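# Flip the grey finned box onto its fins

## Task

Turn the grey finned box upside down in roughly the spot where it sits, so it ends resting flat on its fins with its feet facing up.

## Robot and tools

Robot: two arms, left_arm and right_arm, each ending in a two-finger parallel gripper. The fingers extend along the gripper's +z axis and close along its y axis. The reported end_effector_position is the point between the finger pads, about 1 cm short of the fingertips.

Frames: the scene frame has its origin at table-top height, halfway between the two nominal bases, with +z up, +x pointing out over the table and left_arm on the +y side. Left and right are arm names, not image sides. Calibrated bases in the scene frame: left_arm at (+0.026, +0.257, +0.013) m, quat_wxyz (+1.000, 0, 0, -0.019); right_arm at (+0.001, -0.338, +0.037) m, quat_wxyz (+1.000, 0, 0, +0.016). Both bases have up = +z. Every hand pose, velocity, target and wrist-camera pose is printed in that arm's own base frame. Fixed cameras and the table use the scene frame. Printed hand positions can be wrong by a few cm, more at long reach.

Command rows: every motion argument is built from rows of 14 numbers, each in [-1, 1], with both arms always present: dx, dy, dz, rx, ry, rz, opening for left_arm, then the same seven for right_arm. The first six of each arm are an offset, not a pose, measured from that arm's Hand target at the start of the action or move, along that arm's own base axes. Rotation is about the Hand target's position, and rx, ry, rz form one rotation vector. Scale: 1.0 = 0.6 m or 180 degrees. A translation longer than 1.0 may be shortened along its direction. Each row in a list counts from the same start, not from the row before. Repeating an offset in a later call moves the arm further. Six zeros re-request the current Hand target. The opening is absolute, not an offset: +1 = fully open (0.094 m), -1 = closed. A 0 in the opening slot is a real command, so to leave a gripper alone, resend its current value (shown under Tool commands, or else the last number you sent).

execute_actions(actions, cameras): actions is a list of up to 15 actions. Each action is a list of up to 15 rows, one row per 1/30 s step. If it has fewer rows, the last row is held to fill the 15 steps. An empty list just returns the full state and images.

move(target, speed, blend, opening_speed, blocking, cameras): drives each gripper along a straight line to the offset in target. target is one 14-number row or a list of up to 15 rows, all measured from the same starting Hand targets. speed is the top path speed in m/s, 0.002 to 0.5 (default 0.25), with turns capped at twice that in rad/s. Give one value, or one per target. blend (m) rounds the corners between listed targets. opening_speed (at least 0.2 per second on the -1..+1 scale) makes the fingers change gradually. blocking=false returns after about 0.5 s while the motion continues. Paths do not avoid obstacles or the other arm. Faster moves lag, overshoot and strike harder. Avoid paths near an arm's own base, because they can flip its shoulder posture. The 'move:' line reports done, off_target, moving, held or fault, plus limits (paced means the command was clipped; held means steps were withheld).

wait(seconds 0-10): lets the scene run with the last commands held. stop(): brakes a running move and needs room to do so. zoom_image(camera, region [x0,y0,x1,y1] in pixels, at most 504x504): enlarges part of that camera's latest image. read_manual(section="licences"): licence text only. finished_scene(scene): ends the scene for good, so call it only once the box rests fin-side down without robot support.

Controller behaviour: each step, the commanded pose is clipped to within 100 mm and 20 degrees of the measured pose. Friction and weight can leave a gripper a centimetre or more off target even with nothing touching. If it rests short, send the remaining distance as an offset. If an arm is pressing on something or has been dragged along, command its target back past the gripper. Arms that come too close can be blocked by the clearance check, but gripper-to-gripper contact is not checked.

Gripping: grip_measured uses the opening scale. With nothing held it reads up to about 1.6 mm wide. On a hard part under full squeeze it reads about 3 mm narrower than the part. Roughly 0.05 below the reading at first contact (0.11 for small or round items), the grip reaches its force limit of about 50-64 N per pad. To release, command well above grip_measured. grip_effort_nm is the motor effort (negative = closing) and is not a pad force.

Other result lines: Joint velocities that read 'within noise' mean the arm is still. Joint torques are listed in joint order, include gravity, have an offset and noise, and wrap at ±28 N m for joints 3 and 4. Motor heat builds from holding loads, long reach or pushing against something. A MOTOR HOT line appears at 85 °C. At 100 °C that arm goes limp for 30-60 s or more.

Cameras: cam_head_left, cam_head_right, cam_high, cam_low, cam_left_wrist and cam_right_wrist, all 672x504. The wrist cameras are fisheye.

Avoid: dropping the box or letting go of it while it is moving, knocking it off the table, fast impacts, hard presses, and collisions between the two arms. Any of these can fail the task or reduce its quality. A brief external tug may disturb a held part.

Each tool is called after "Call:" as name([rows], argument=value, ...), one row to a line, values as JSON.

## Session

Call:
execute_actions(actions=[])

Scene clock: 0.00 s.
left_arm: end_effector_position=(+0.5662, -0.1283, +0.2532) grip_measured=+1.000 grip_effort_nm=n/a end_effector_quat_wxyz=(+0.190, -0.223, +0.955, +0.036) | right_arm: end_effector_position=(+0.4375, +0.0835, +0.2914) grip_measured=+1.000 grip_effort_nm=n/a end_effector_quat_wxyz=(+0.162, -0.288, +0.887, +0.322)
Joint positions: left_arm=[-0.296 1.668 1.62 -1.222 -0.251 -0.715 0.094] | right_arm=[-0.072 1.426 1.367 -1.439 -0.734 -0.671 0.094]
Joint velocities: within noise
Joint torques (N m): no reading
Heat: left arm: hottest elbow 33 °C; right arm: hottest waist 32 °C.
Hand target: left_arm +0.5722, -0.1301, +0.2596; +0.198, -0.224, +0.954, +0.032 | right_arm +0.4432, +0.0831, +0.3022; +0.174, -0.292, +0.885, +0.317
Tool commands: left_gripper/opening=+1.0 right_gripper/opening=+1.0

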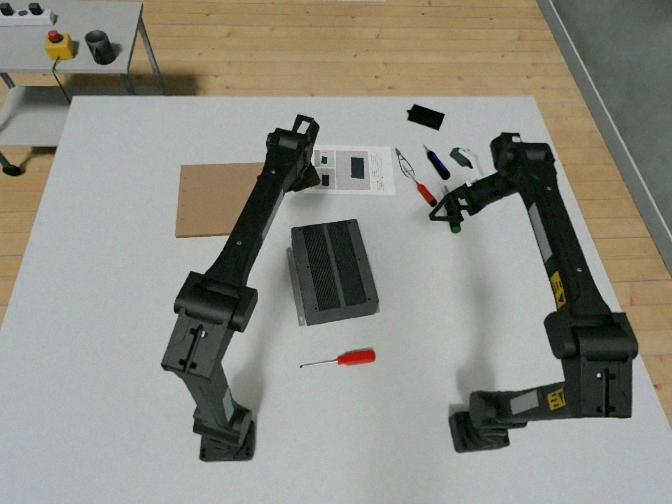

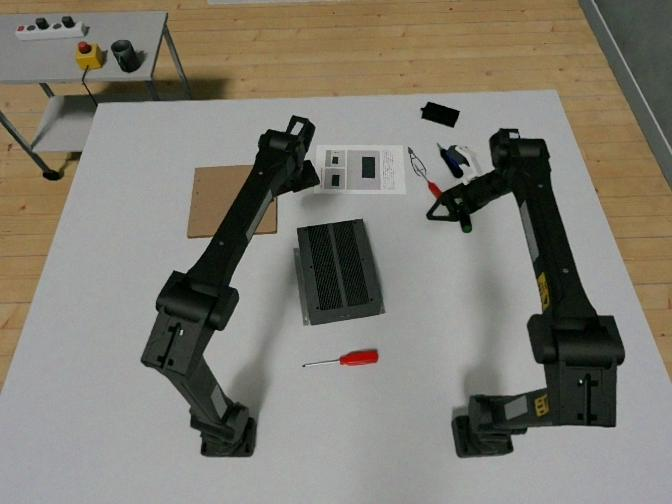

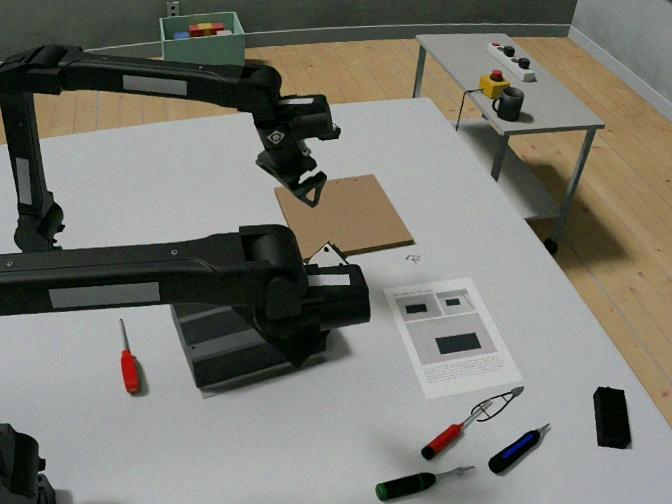

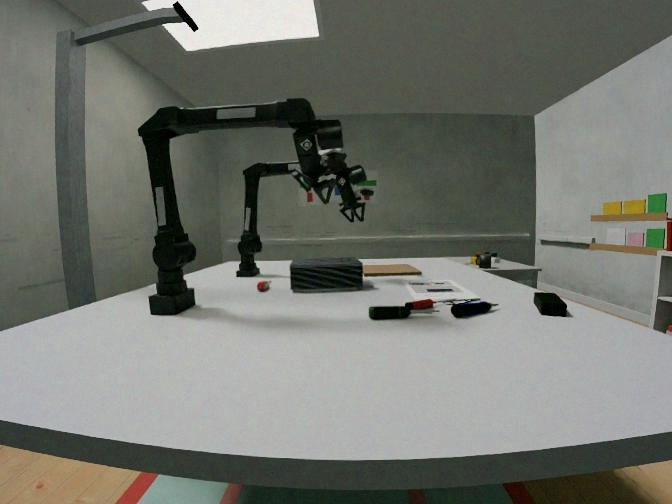

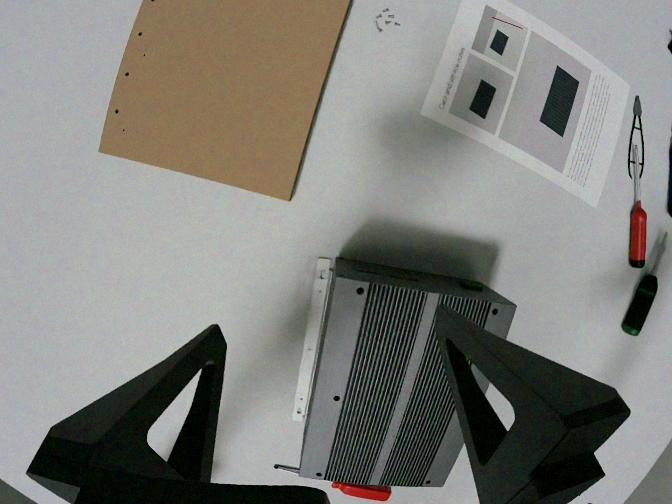

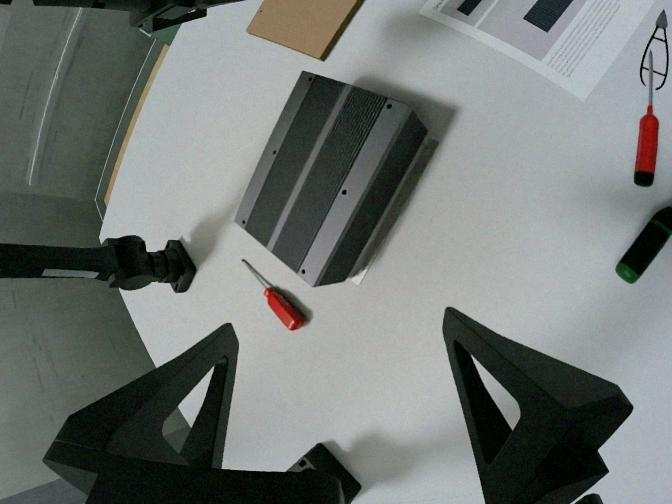

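Call:
zoom_image(camera="cam_head_left", region=[260, 190, 420, 350])

Call:
zoom_image(camera="cam_low", region=[230, 230, 530, 340])

Call:
zoom_image(camera="cam_left_wrist", region=[260, 230, 560, 504])

Call:
zoom_image(camera="cam_right_wrist", region=[200, 50, 470, 350])

Scaled by 3.150.

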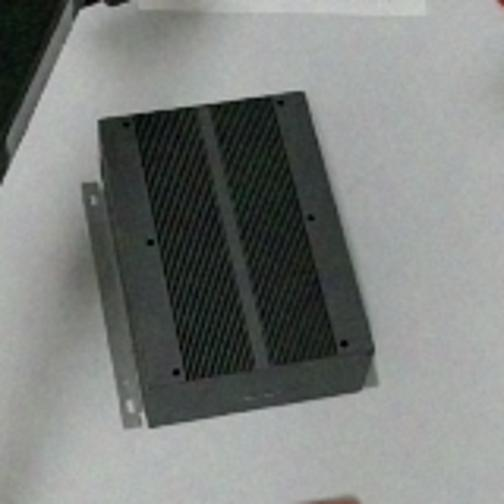

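Scaled by 1.680.

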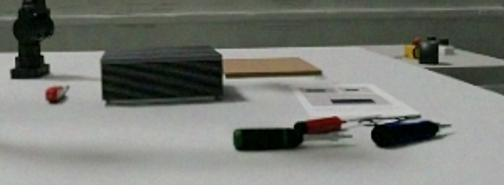

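Scaled by 1.680 from the camera's 672x504 image, which has a finer 960x720 frame.

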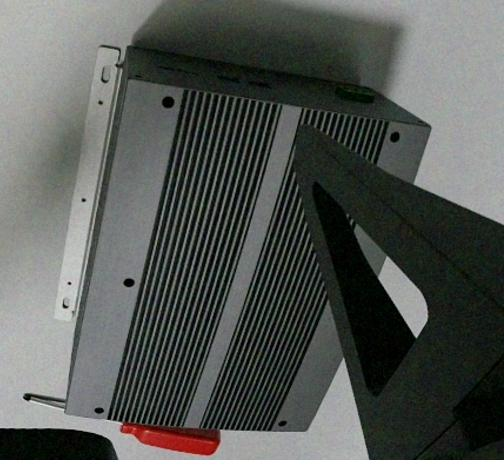

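Scaled by 1.680 from the camera's 672x504 image, which has a finer 960x720 frame.

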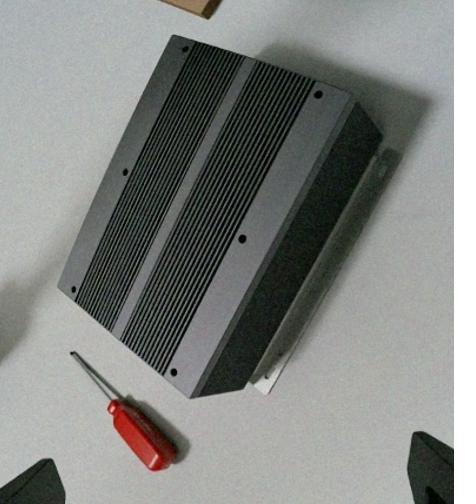

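Call:
zoom_image(camera="cam_left_wrist", region=[300, 240, 420, 330])

Call:
zoom_image(camera="cam_left_wrist", region=[400, 240, 540, 345])

Call:
zoom_image(camera="cam_left_wrist", region=[270, 400, 460, 504])

Call:
zoom_image(camera="cam_right_wrist", region=[280, 60, 450, 190])

Call:
zoom_image(camera="cam_right_wrist", region=[220, 180, 390, 310])

Scaled by 4.200 from the camera's 672x504 image, which has a finer 960x720 frame.

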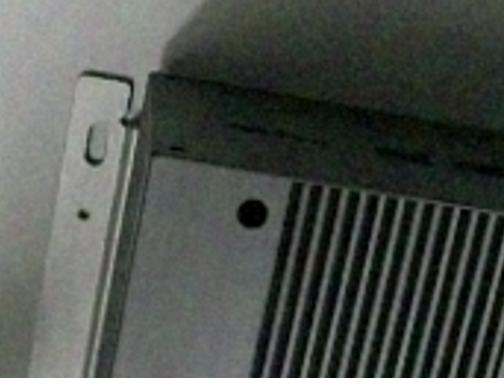

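Scaled by 3.600 from the camera's 672x504 image, which has a finer 960x720 frame.

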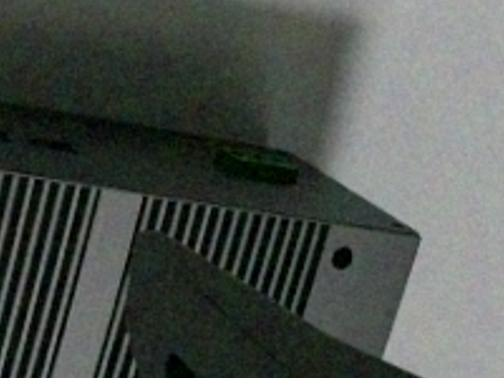

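Scaled by 2.653 from the camera's 672x504 image, which has a finer 960x720 frame.

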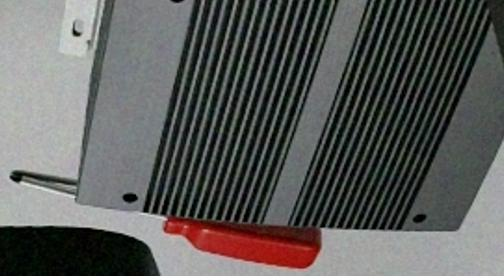

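Scaled by 2.965 from the camera's 672x504 image, which has a finer 960x720 frame.

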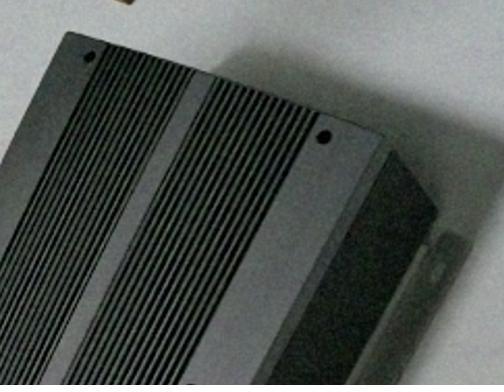

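Scaled by 2.965 from the camera's 672x504 image, which has a finer 960x720 frame.

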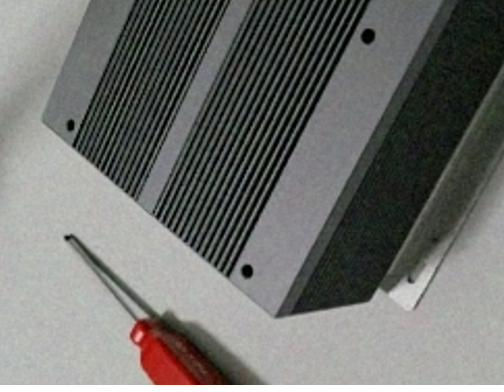

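Call:
move(target=[-0.237, 0.117, -0.183, -0.3166, 0.0158, -0.1358, 0.3, 0.0117, 0.0617, -0.3, 0.0168, 0.1781, -0.0872, -0.3], speed=0.25)

Scene clock: 520.93 s.
left_arm: end_effector_position=(+0.4285, -0.0630, +0.1575) grip_measured=+0.303 grip_effort_nm=-0.115 end_effector_quat_wxyz=(+0.055, -0.087, +0.883, -0.458) | right_arm: end_effector_position=(+0.4486, +0.1133, +0.1240) grip_measured=-0.298 grip_effort_nm=-0.095 end_effector_quat_wxyz=(-0.026, -0.064, +0.922, +0.380)
Joint positions: left_arm=[0.185 1.508 1.01 -1.026 0.957 -0.035 0.061] | right_arm=[-0.013 1.701 1.216 -1.234 -0.771 -0.213 0.033]
Joint torques (N m): left_arm=[-0.03 -8.23 8.03 0.31 0.75 0.03] | right_arm=[0.44 -12.34 6.98 0.65 -0.69 -0.05]
Heat: left arm: hottest elbow 48 °C; right arm: hottest elbow 43 °C.
Hand target: left_arm +0.4300, -0.0600, +0.1498; +0.047, -0.091, +0.882, -0.459 | right_arm +0.4502, +0.1202, +0.1221; -0.028, -0.067, +0.922, +0.381
Off the commanded pose: left_arm 0.008 m, 1 deg | right_arm 0.007 m, 0 deg.
move: done

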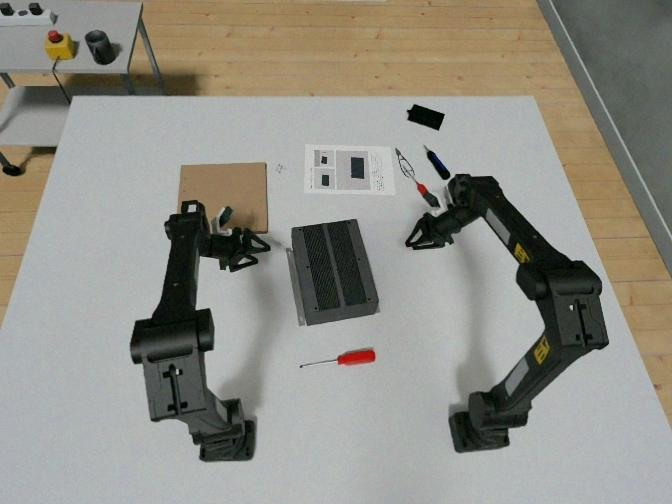

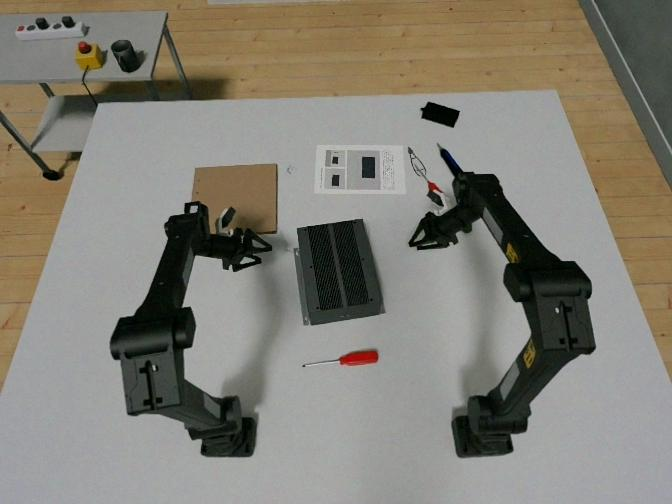

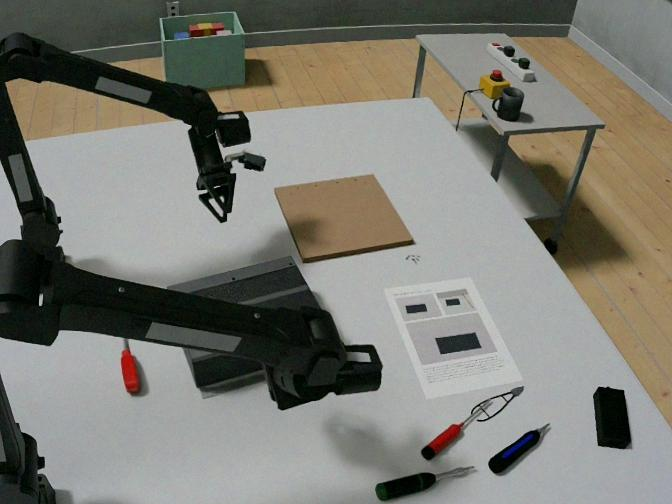

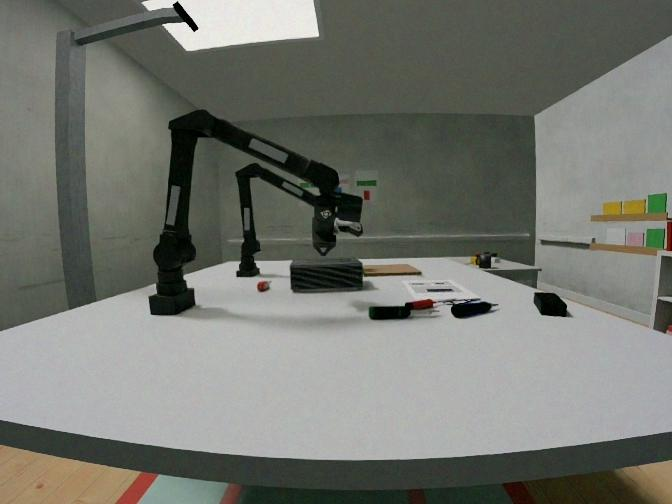

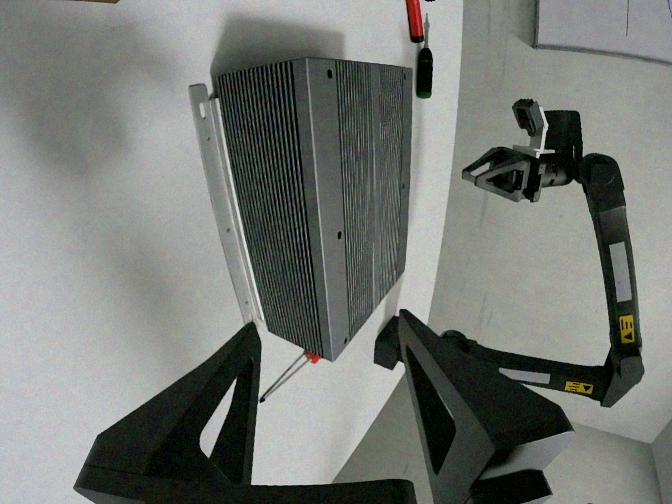

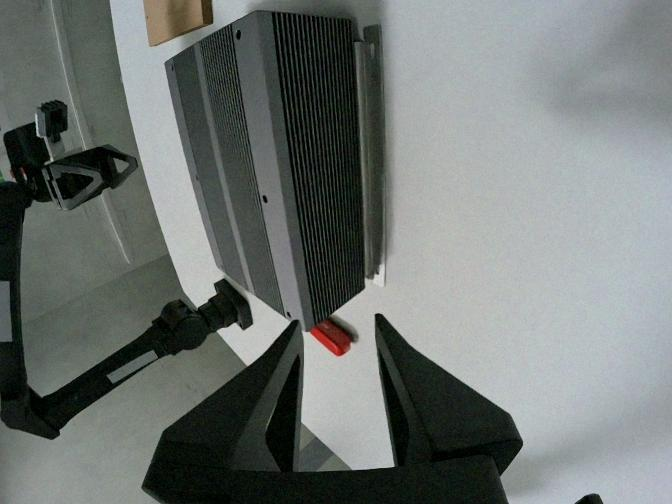

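Call:
zoom_image(camera="cam_left_wrist", region=[180, 40, 360, 220])

Call:
zoom_image(camera="cam_left_wrist", region=[220, 200, 400, 380])

Call:
zoom_image(camera="cam_right_wrist", region=[220, 0, 420, 180])

Call:
zoom_image(camera="cam_right_wrist", region=[260, 200, 420, 360])

Scaled by 2.800 from the camera's 672x504 image, which has a finer 960x720 frame.

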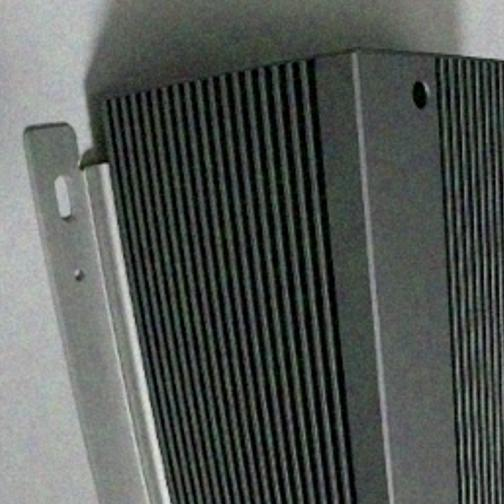

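Scaled by 2.800 from the camera's 672x504 image, which has a finer 960x720 frame.

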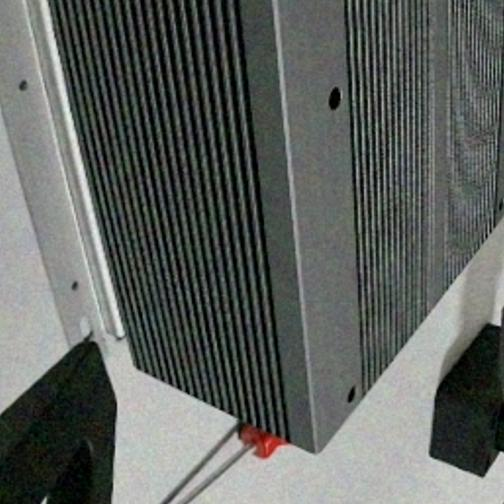

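Scaled by 2.520 from the camera's 672x504 image, which has a finer 960x720 frame.

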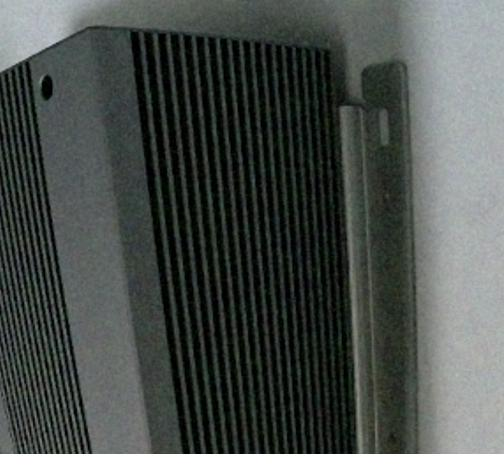

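Scaled by 3.150 from the camera's 672x504 image, which has a finer 960x720 frame.

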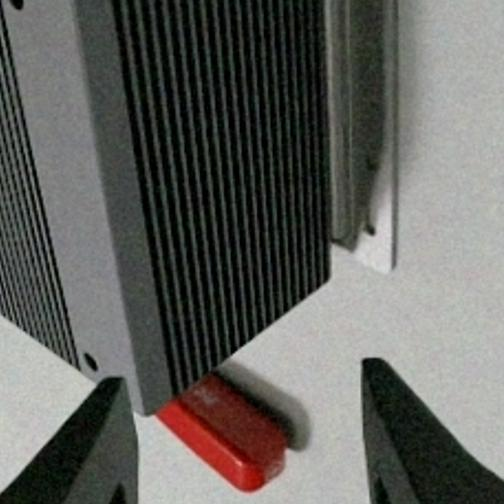

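Call:
zoom_image(camera="cam_low", region=[280, 250, 380, 300])

Call:
zoom_image(camera="cam_high", region=[140, 240, 360, 420])

Call:
zoom_image(camera="cam_left_wrist", region=[180, 70, 260, 150])

Call:
zoom_image(camera="cam_head_left", region=[280, 290, 400, 380])

Scaled by 5.040.

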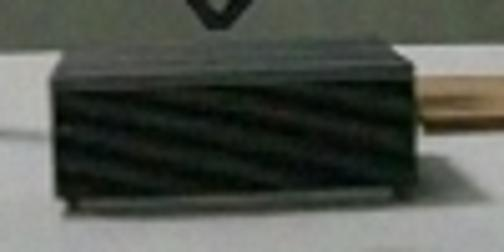

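Scaled by 2.291.

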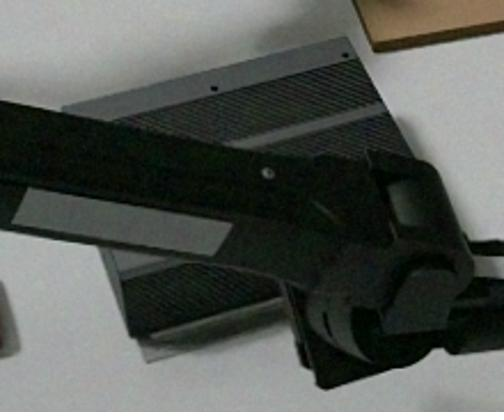

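Scaled by 6.300 from the camera's 672x504 image, which has a finer 960x720 frame.

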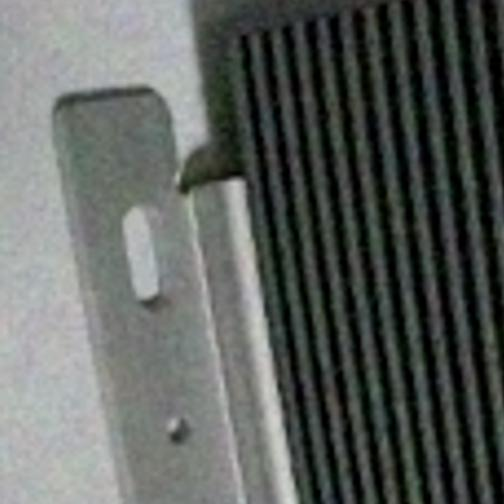

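Scaled by 4.200.

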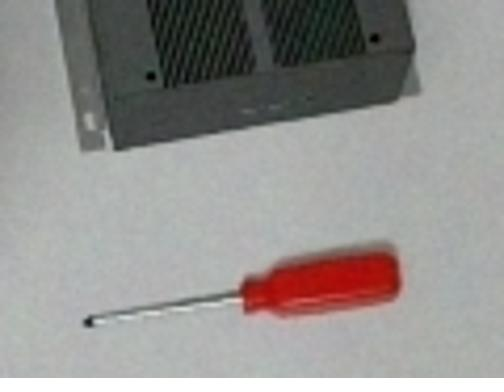

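Call:
move(target=[0, 0, 0, 0, 0, 0, 0.3, -0.4087, 0.233, -0.037, -0.177, -0.2051, 0.4288, 0.3], speed=0.25, cameras=["cam_head_left", "cam_right_wrist", "cam_left_wrist"])

Scene clock: 832.10 s.
left_arm: end_effector_position=(+0.4284, -0.0631, +0.1574) grip_measured=+0.303 grip_effort_nm=-0.115 end_effector_quat_wxyz=(+0.055, -0.087, +0.883, -0.458) | right_arm: end_effector_position=(+0.2053, +0.2550, +0.0958) grip_measured=+0.298 grip_effort_nm=0.071 end_effector_quat_wxyz=(+0.012, +0.700, -0.714, -0.001)
Joint positions: left_arm=[0.185 1.508 1.01 -1.026 0.957 -0.034 0.061] | right_arm=[0.892 1.317 0.849 -1.126 -0.005 -0.66 0.061]
Joint torques (N m): left_arm=[-0.21 -8.23 8.02 0.38 0.74 0.02] | right_arm=[0.03 -8.12 7.02 0.9 0.12 -0.14]
Hand target: left_arm +0.4300, -0.0600, +0.1498; +0.047, -0.091, +0.882, -0.459 | right_arm +0.2050, +0.2601, +0.1000; +0.001, +0.708, -0.707, +0.000
Off the commanded pose: left_arm 0.008 m, 1 deg | right_arm 0.006 m, 2 deg.
move: done
Images, in order: cam_head_left, cam_left_wrist, cam_right_wrist.

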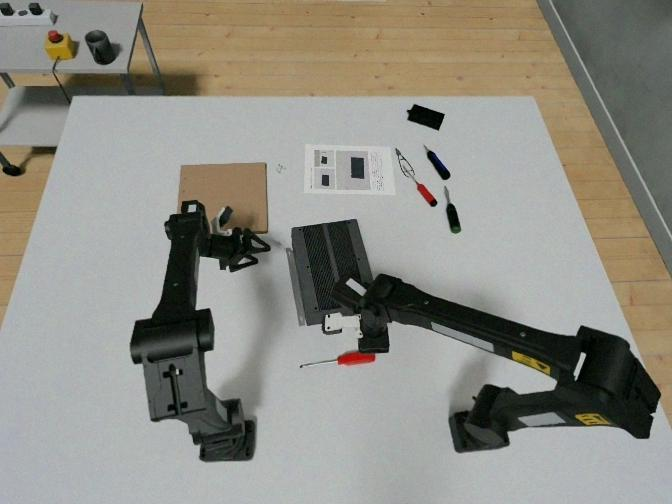

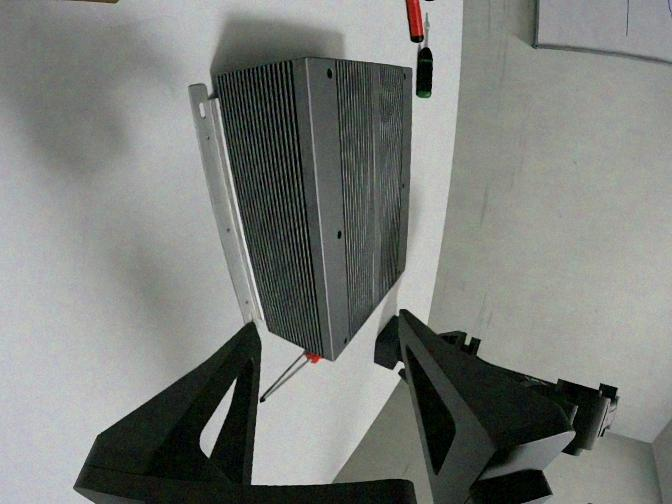

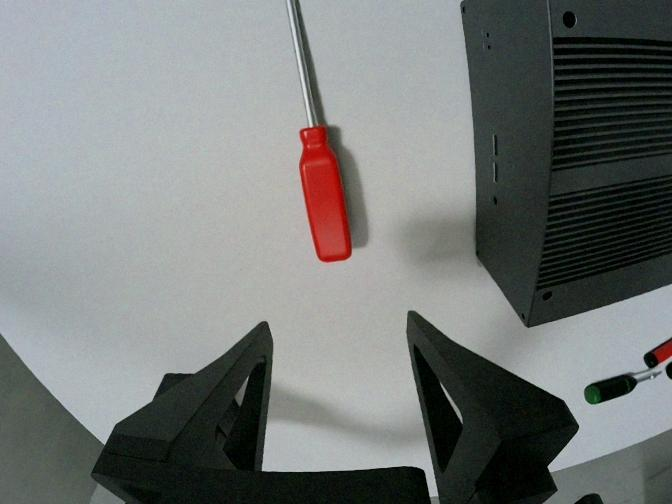

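Call:
move([
  [0,0,0,0,0,0,0.3, 0,0.02,-0.19,0,0,0,0.3],
  [0,0,0,0,0,0,0.3, 0,0.02,-0.203,0,0,0,0.3],
  [0,0,0,0,0,0,0.3, 0,0.02,-0.203,0,0,0,-0.5],
], speed=[0.2,0.05,0.05], opening_speed=1.0, cameras=["cam_right_wrist"])

Scene clock: 861.07 s.
left_arm: end_effector_position=(+0.4284, -0.0631, +0.1574) grip_measured=+0.303 grip_effort_nm=-0.115 end_effector_quat_wxyz=(+0.055, -0.087, +0.883, -0.458) | right_arm: end_effector_position=(+0.2070, +0.2677, -0.0190) grip_measured=-0.406 grip_effort_nm=-1.023 end_effector_quat_wxyz=(+0.002, +0.705, -0.709, -0.002)
Joint positions: left_arm=[0.185 1.508 1.01 -1.026 0.957 -0.034 0.061] | right_arm=[0.912 1.553 0.717 -0.737 -0.004 -0.654 0.028]
Joint torques (N m): left_arm=[-0.21 -8.18 8.03 0.39 0.75 0.01] | right_arm=[0.44 -7.53 5.26 0.95 0.05 0.05]
Hand target: left_arm +0.4300, -0.0600, +0.1498; +0.047, -0.091, +0.882, -0.459 | right_arm +0.2050, +0.2720, -0.0218; +0.001, +0.707, -0.707, -0.001
Off the commanded pose: left_arm 0.008 m, 1 deg | right_arm 0.006 m, 0 deg.
move: done
Images, in order: cam_right_wrist.

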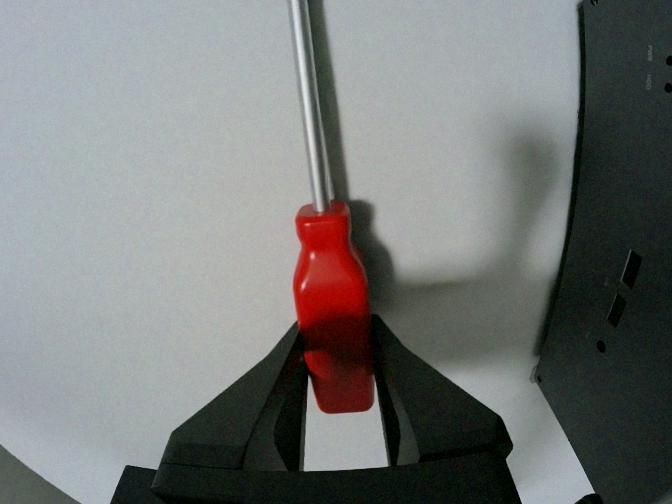

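Call:
move([
  [0,0,0,0,0,0,0.3, 0,0,0.1,0,0,0,-0.5],
  [0,0,0,0,0,0,0.3, 0.158,-0.537,0.1,0,0,0,-0.5],
  [0,0,0,0,0,0,0.3, 0.158,-0.537,0.003,0,0,0,-0.5],
], speed=[0.2,0.25,0.1], blend=[0.02,0.02,0], cameras=["cam_right_wrist","cam_head_left"])

Scene clock: 870.10 s.
left_arm: end_effector_position=(+0.4284, -0.0631, +0.1574) grip_measured=+0.303 grip_effort_nm=-0.115 end_effector_quat_wxyz=(+0.055, -0.087, +0.883, -0.458) | right_arm: end_effector_position=(+0.2972, -0.0459, -0.0189) grip_measured=-0.407 grip_effort_nm=-1.038 end_effector_quat_wxyz=(+0.004, +0.709, -0.705, -0.002)
Joint positions: left_arm=[0.185 1.508 1.01 -1.026 0.957 -0.034 0.061] | right_arm=[-0.149 1.469 0.618 -0.728 0.004 -1.727 0.028]
Joint torques (N m): left_arm=[-0.03 -8.12 8.06 0.4 0.75 0.01] | right_arm=[-1.49 -6.77 5.3 0.87 -0.27 -0.12]
Hand target: left_arm +0.4300, -0.0600, +0.1498; +0.047, -0.091, +0.882, -0.459 | right_arm +0.2998, -0.0501, -0.0201; +0.001, +0.708, -0.707, -0.001
Off the commanded pose: left_arm 0.008 m, 1 deg | right_arm 0.005 m, 1 deg.
move: done
Images, in order: cam_head_left, cam_right_wrist.

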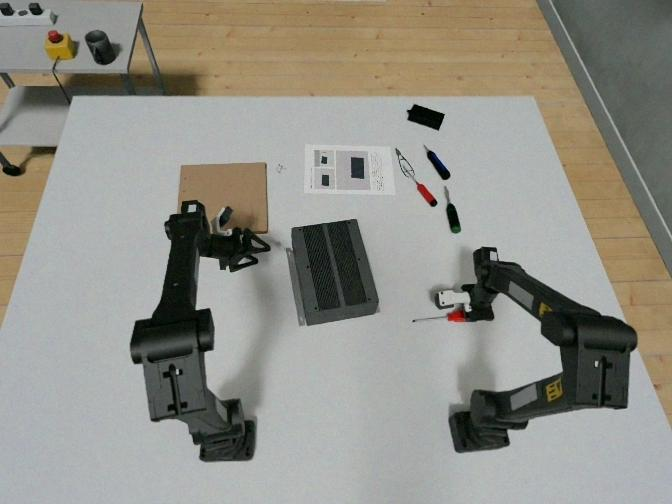

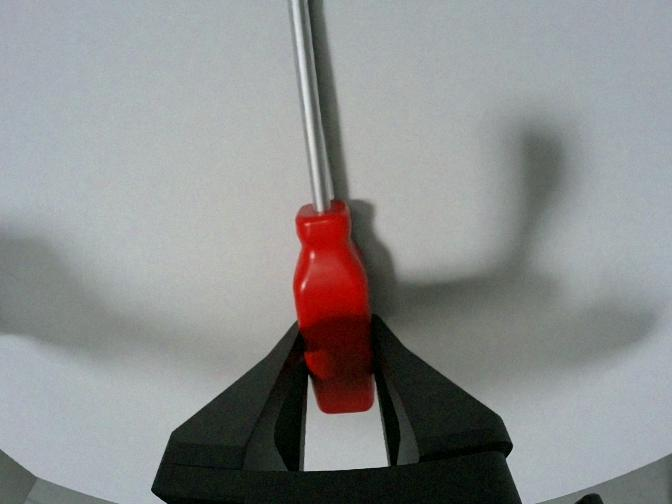

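Call:
move([
  [-0.25,-0.1,0.1833,0.3058,-0.0771,-0.2647,1.0, 0,0,0,0,0,0,0.2],
  [-0.25,-0.1,0.1833,0.3058,-0.0771,-0.2647,1.0, 0,-0.05,0.2,0,0,0,0.2],
  [-0.288,-0.397,-0.083,0.5734,-0.3757,-0.3089,1.0, 0,-0.05,0.2,0,0,0,0.2],
], speed=[0.25,0.2,0.25])

Scene clock: 920.33 s.
left_arm: end_effector_position=(+0.2593, -0.2971, +0.1072) grip_measured=+0.998 grip_effort_nm=0.149 end_effector_quat_wxyz=(+0.320, +0.537, +0.679, +0.384) | right_arm: end_effector_position=(+0.2857, -0.0724, +0.0851) grip_measured=+0.198 grip_effort_nm=0.076 end_effector_quat_wxyz=(+0.011, +0.710, -0.704, -0.015)
Joint positions: left_arm=[-1.236 1.444 0.733 -0.64 -1.032 0.228 0.094] | right_arm=[-0.245 1.251 0.759 -1.116 0.004 -1.823 0.056]
Joint torques (N m): left_arm=[-1.38 -6.83 6.45 1.54 -0.64 -0.17] | right_arm=[-2.32 -6.01 9.92 -0.05 -0.15 -0.08]
Hand target: left_arm +0.2572, -0.2982, +0.0999; +0.315, +0.547, +0.672, +0.388 | right_arm +0.2999, -0.0802, +0.1001; +0.000, +0.708, -0.707, +0.000
Off the commanded pose: left_arm 0.008 m, 2 deg | right_arm 0.022 m, 2 deg.
move: off_target (right_arm)

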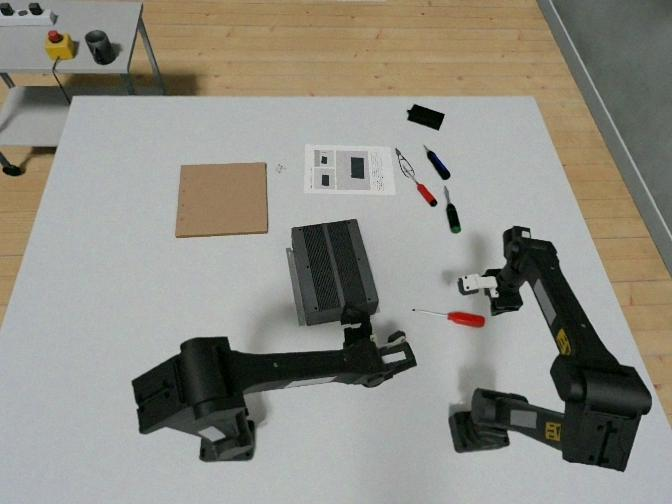

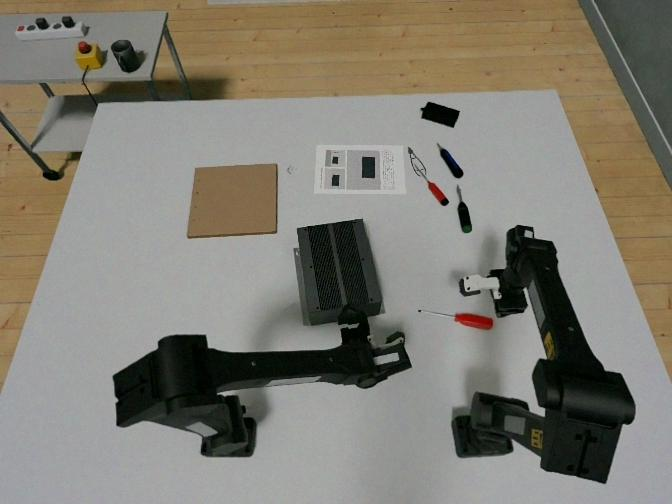

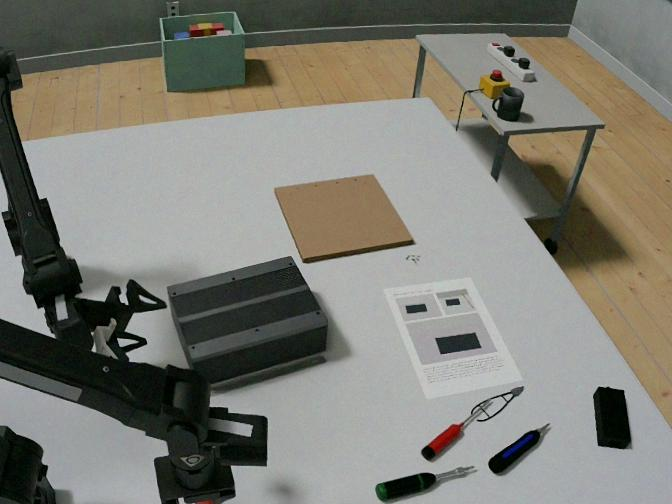

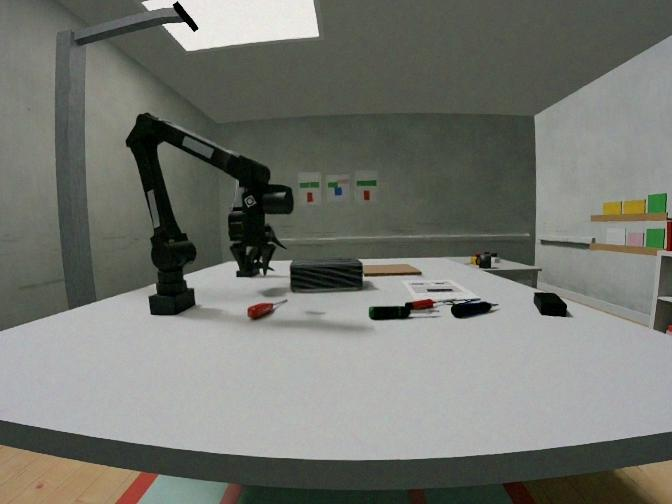

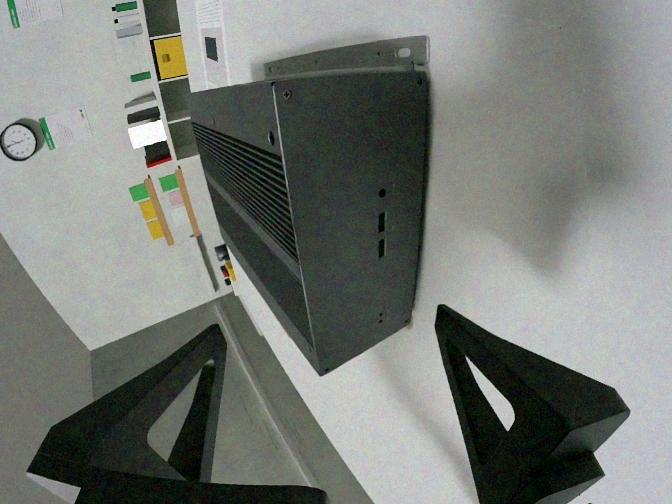

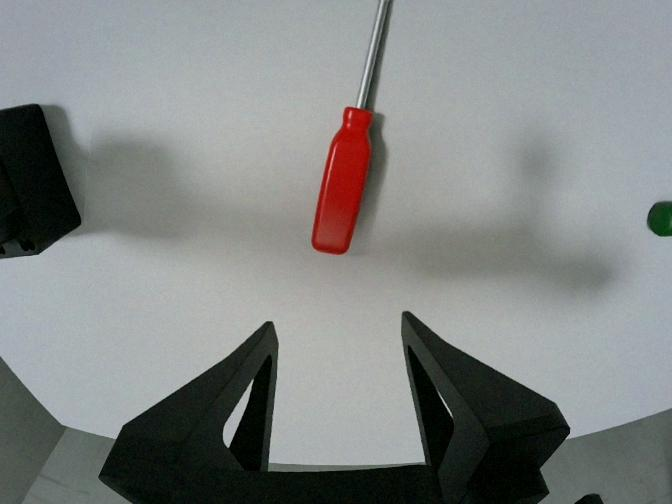

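Call:
zoom_image(camera="cam_left_wrist", region=[380, 20, 480, 120])

Call:
zoom_image(camera="cam_left_wrist", region=[300, 230, 460, 390])

Call:
zoom_image(camera="cam_left_wrist", region=[180, 60, 440, 320])

Scaled by 5.040 from the camera's 672x504 image, which has a finer 960x720 frame.

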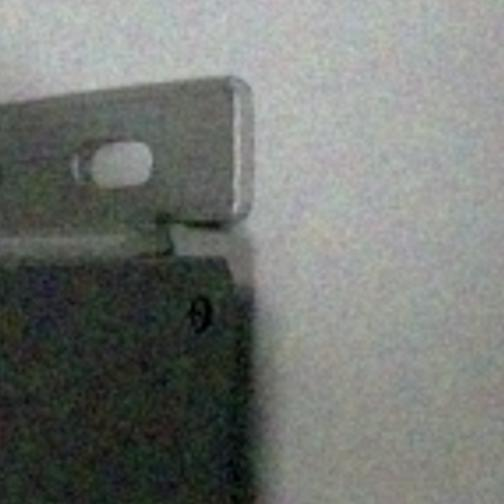

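Scaled by 3.150 from the camera's 672x504 image, which has a finer 960x720 frame.

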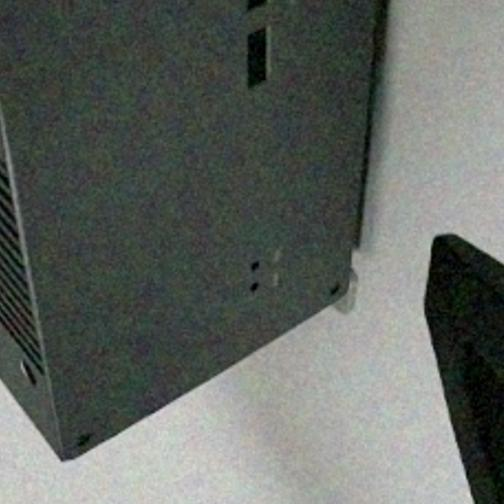

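Scaled by 1.938 from the camera's 672x504 image, which has a finer 960x720 frame.

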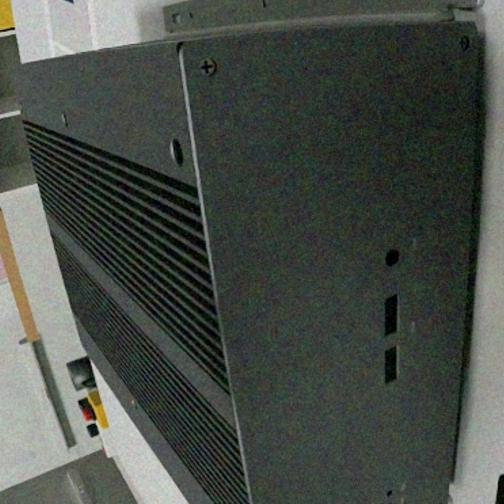

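Call:
move([
  [-0.05,0.083,0.167,0,0,0,-1, 0.03,0.1,0.05,0.06,0.07,-0.1,-1],
  [0.005,0.297,0.25,-0.1742,0.2907,0.1927,-1, 0.07,0.2,0.05,0.12,0.14,-0.2,-1],
  [0.095,0.332,-0.067,-0.5972,0.3894,0.2923,-1, 0.11,0.327,-0.083,0.2367,0.2726,-0.4106,-1],
], speed=0.25, blend=[0.03,0.03,0], opening_speed=1.5)

Scene clock: 1338.47 s.
left_arm: end_effector_position=(+0.3146, -0.1011, +0.0647) grip_measured=-0.990 grip_effort_nm=-0.530 end_effector_quat_wxyz=(+0.057, -0.079, +0.863, -0.495) | right_arm: end_effector_position=(+0.3666, +0.1104, +0.0524) grip_measured=-0.987 grip_effort_nm=-0.696 end_effector_quat_wxyz=(-0.030, -0.058, +0.865, +0.498)
Joint positions: left_arm=[0.156 1.423 0.559 -0.622 1.042 -0.075 0] | right_arm=[-0.095 1.753 0.918 -1.101 -1.004 -0.43 0.001]
Joint torques (N m): left_arm=[-0.21 -5.19 5.42 1.16 0.78 -0.25] | right_arm=[0.5 -11.16 4.71 0.47 -0.77 -0.01]
Heat: left arm: hottest elbow 40 °C; right arm: hottest elbow 48 °C.
Hand target: left_arm +0.3141, -0.0990, +0.0597; +0.052, -0.091, +0.862, -0.497 | right_arm +0.3659, +0.1161, +0.0502; -0.035, -0.060, +0.864, +0.499
Off the commanded pose: left_arm 0.005 m, 1 deg | right_arm 0.006 m, 1 deg.
move: done

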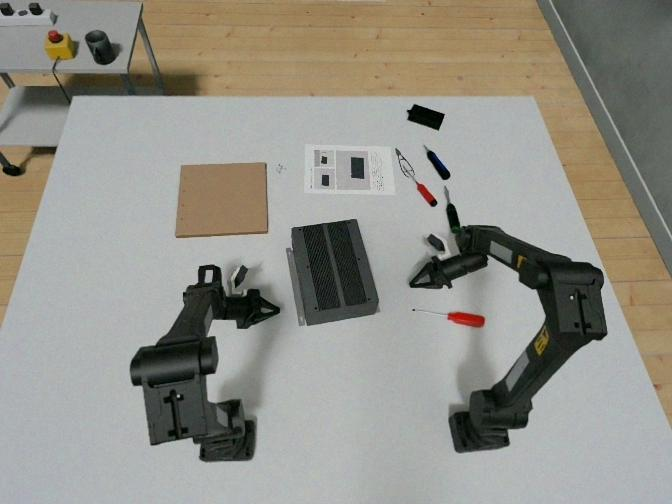

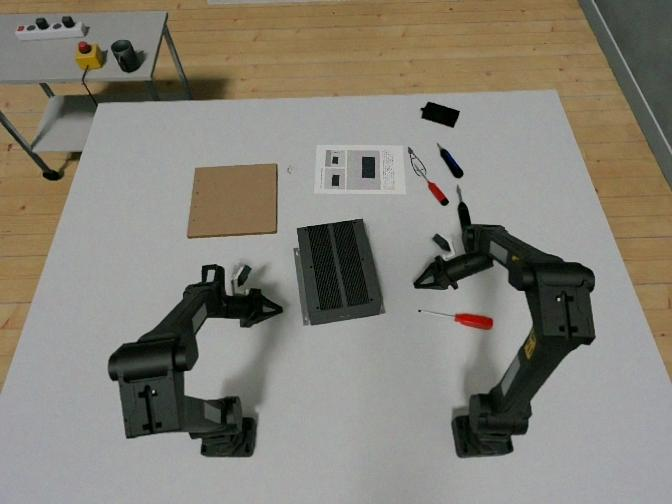

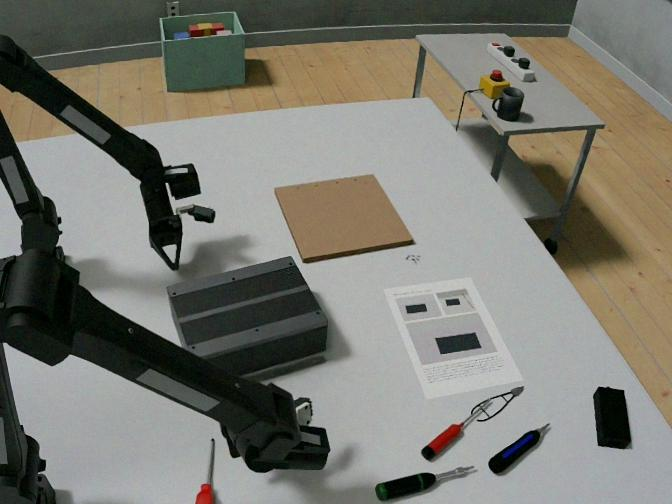

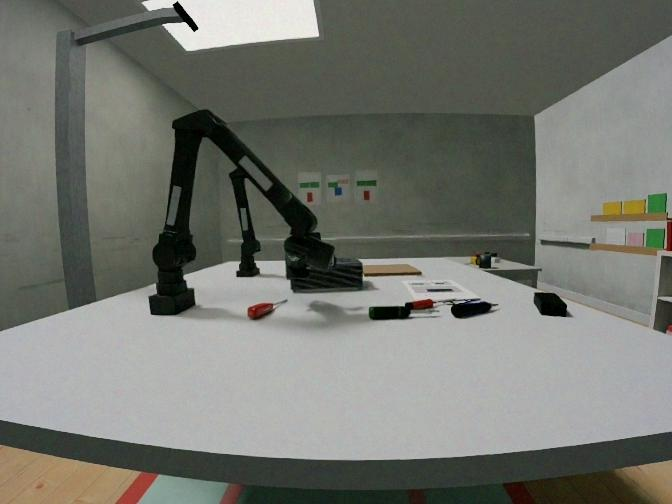

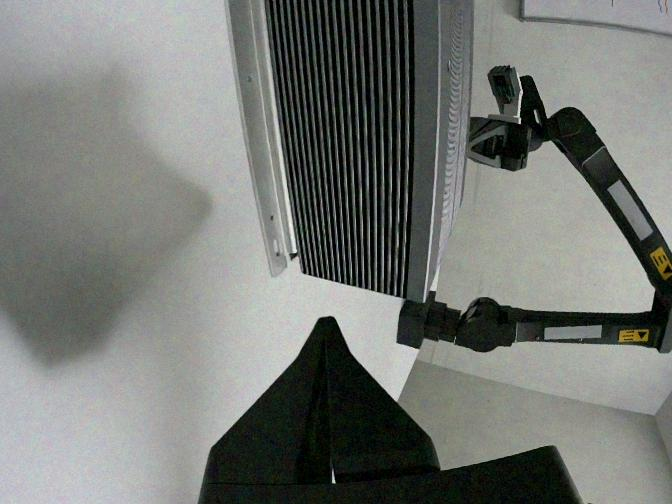

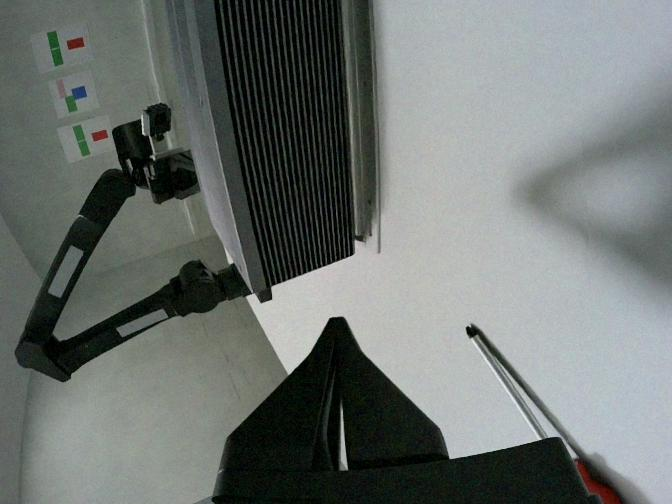

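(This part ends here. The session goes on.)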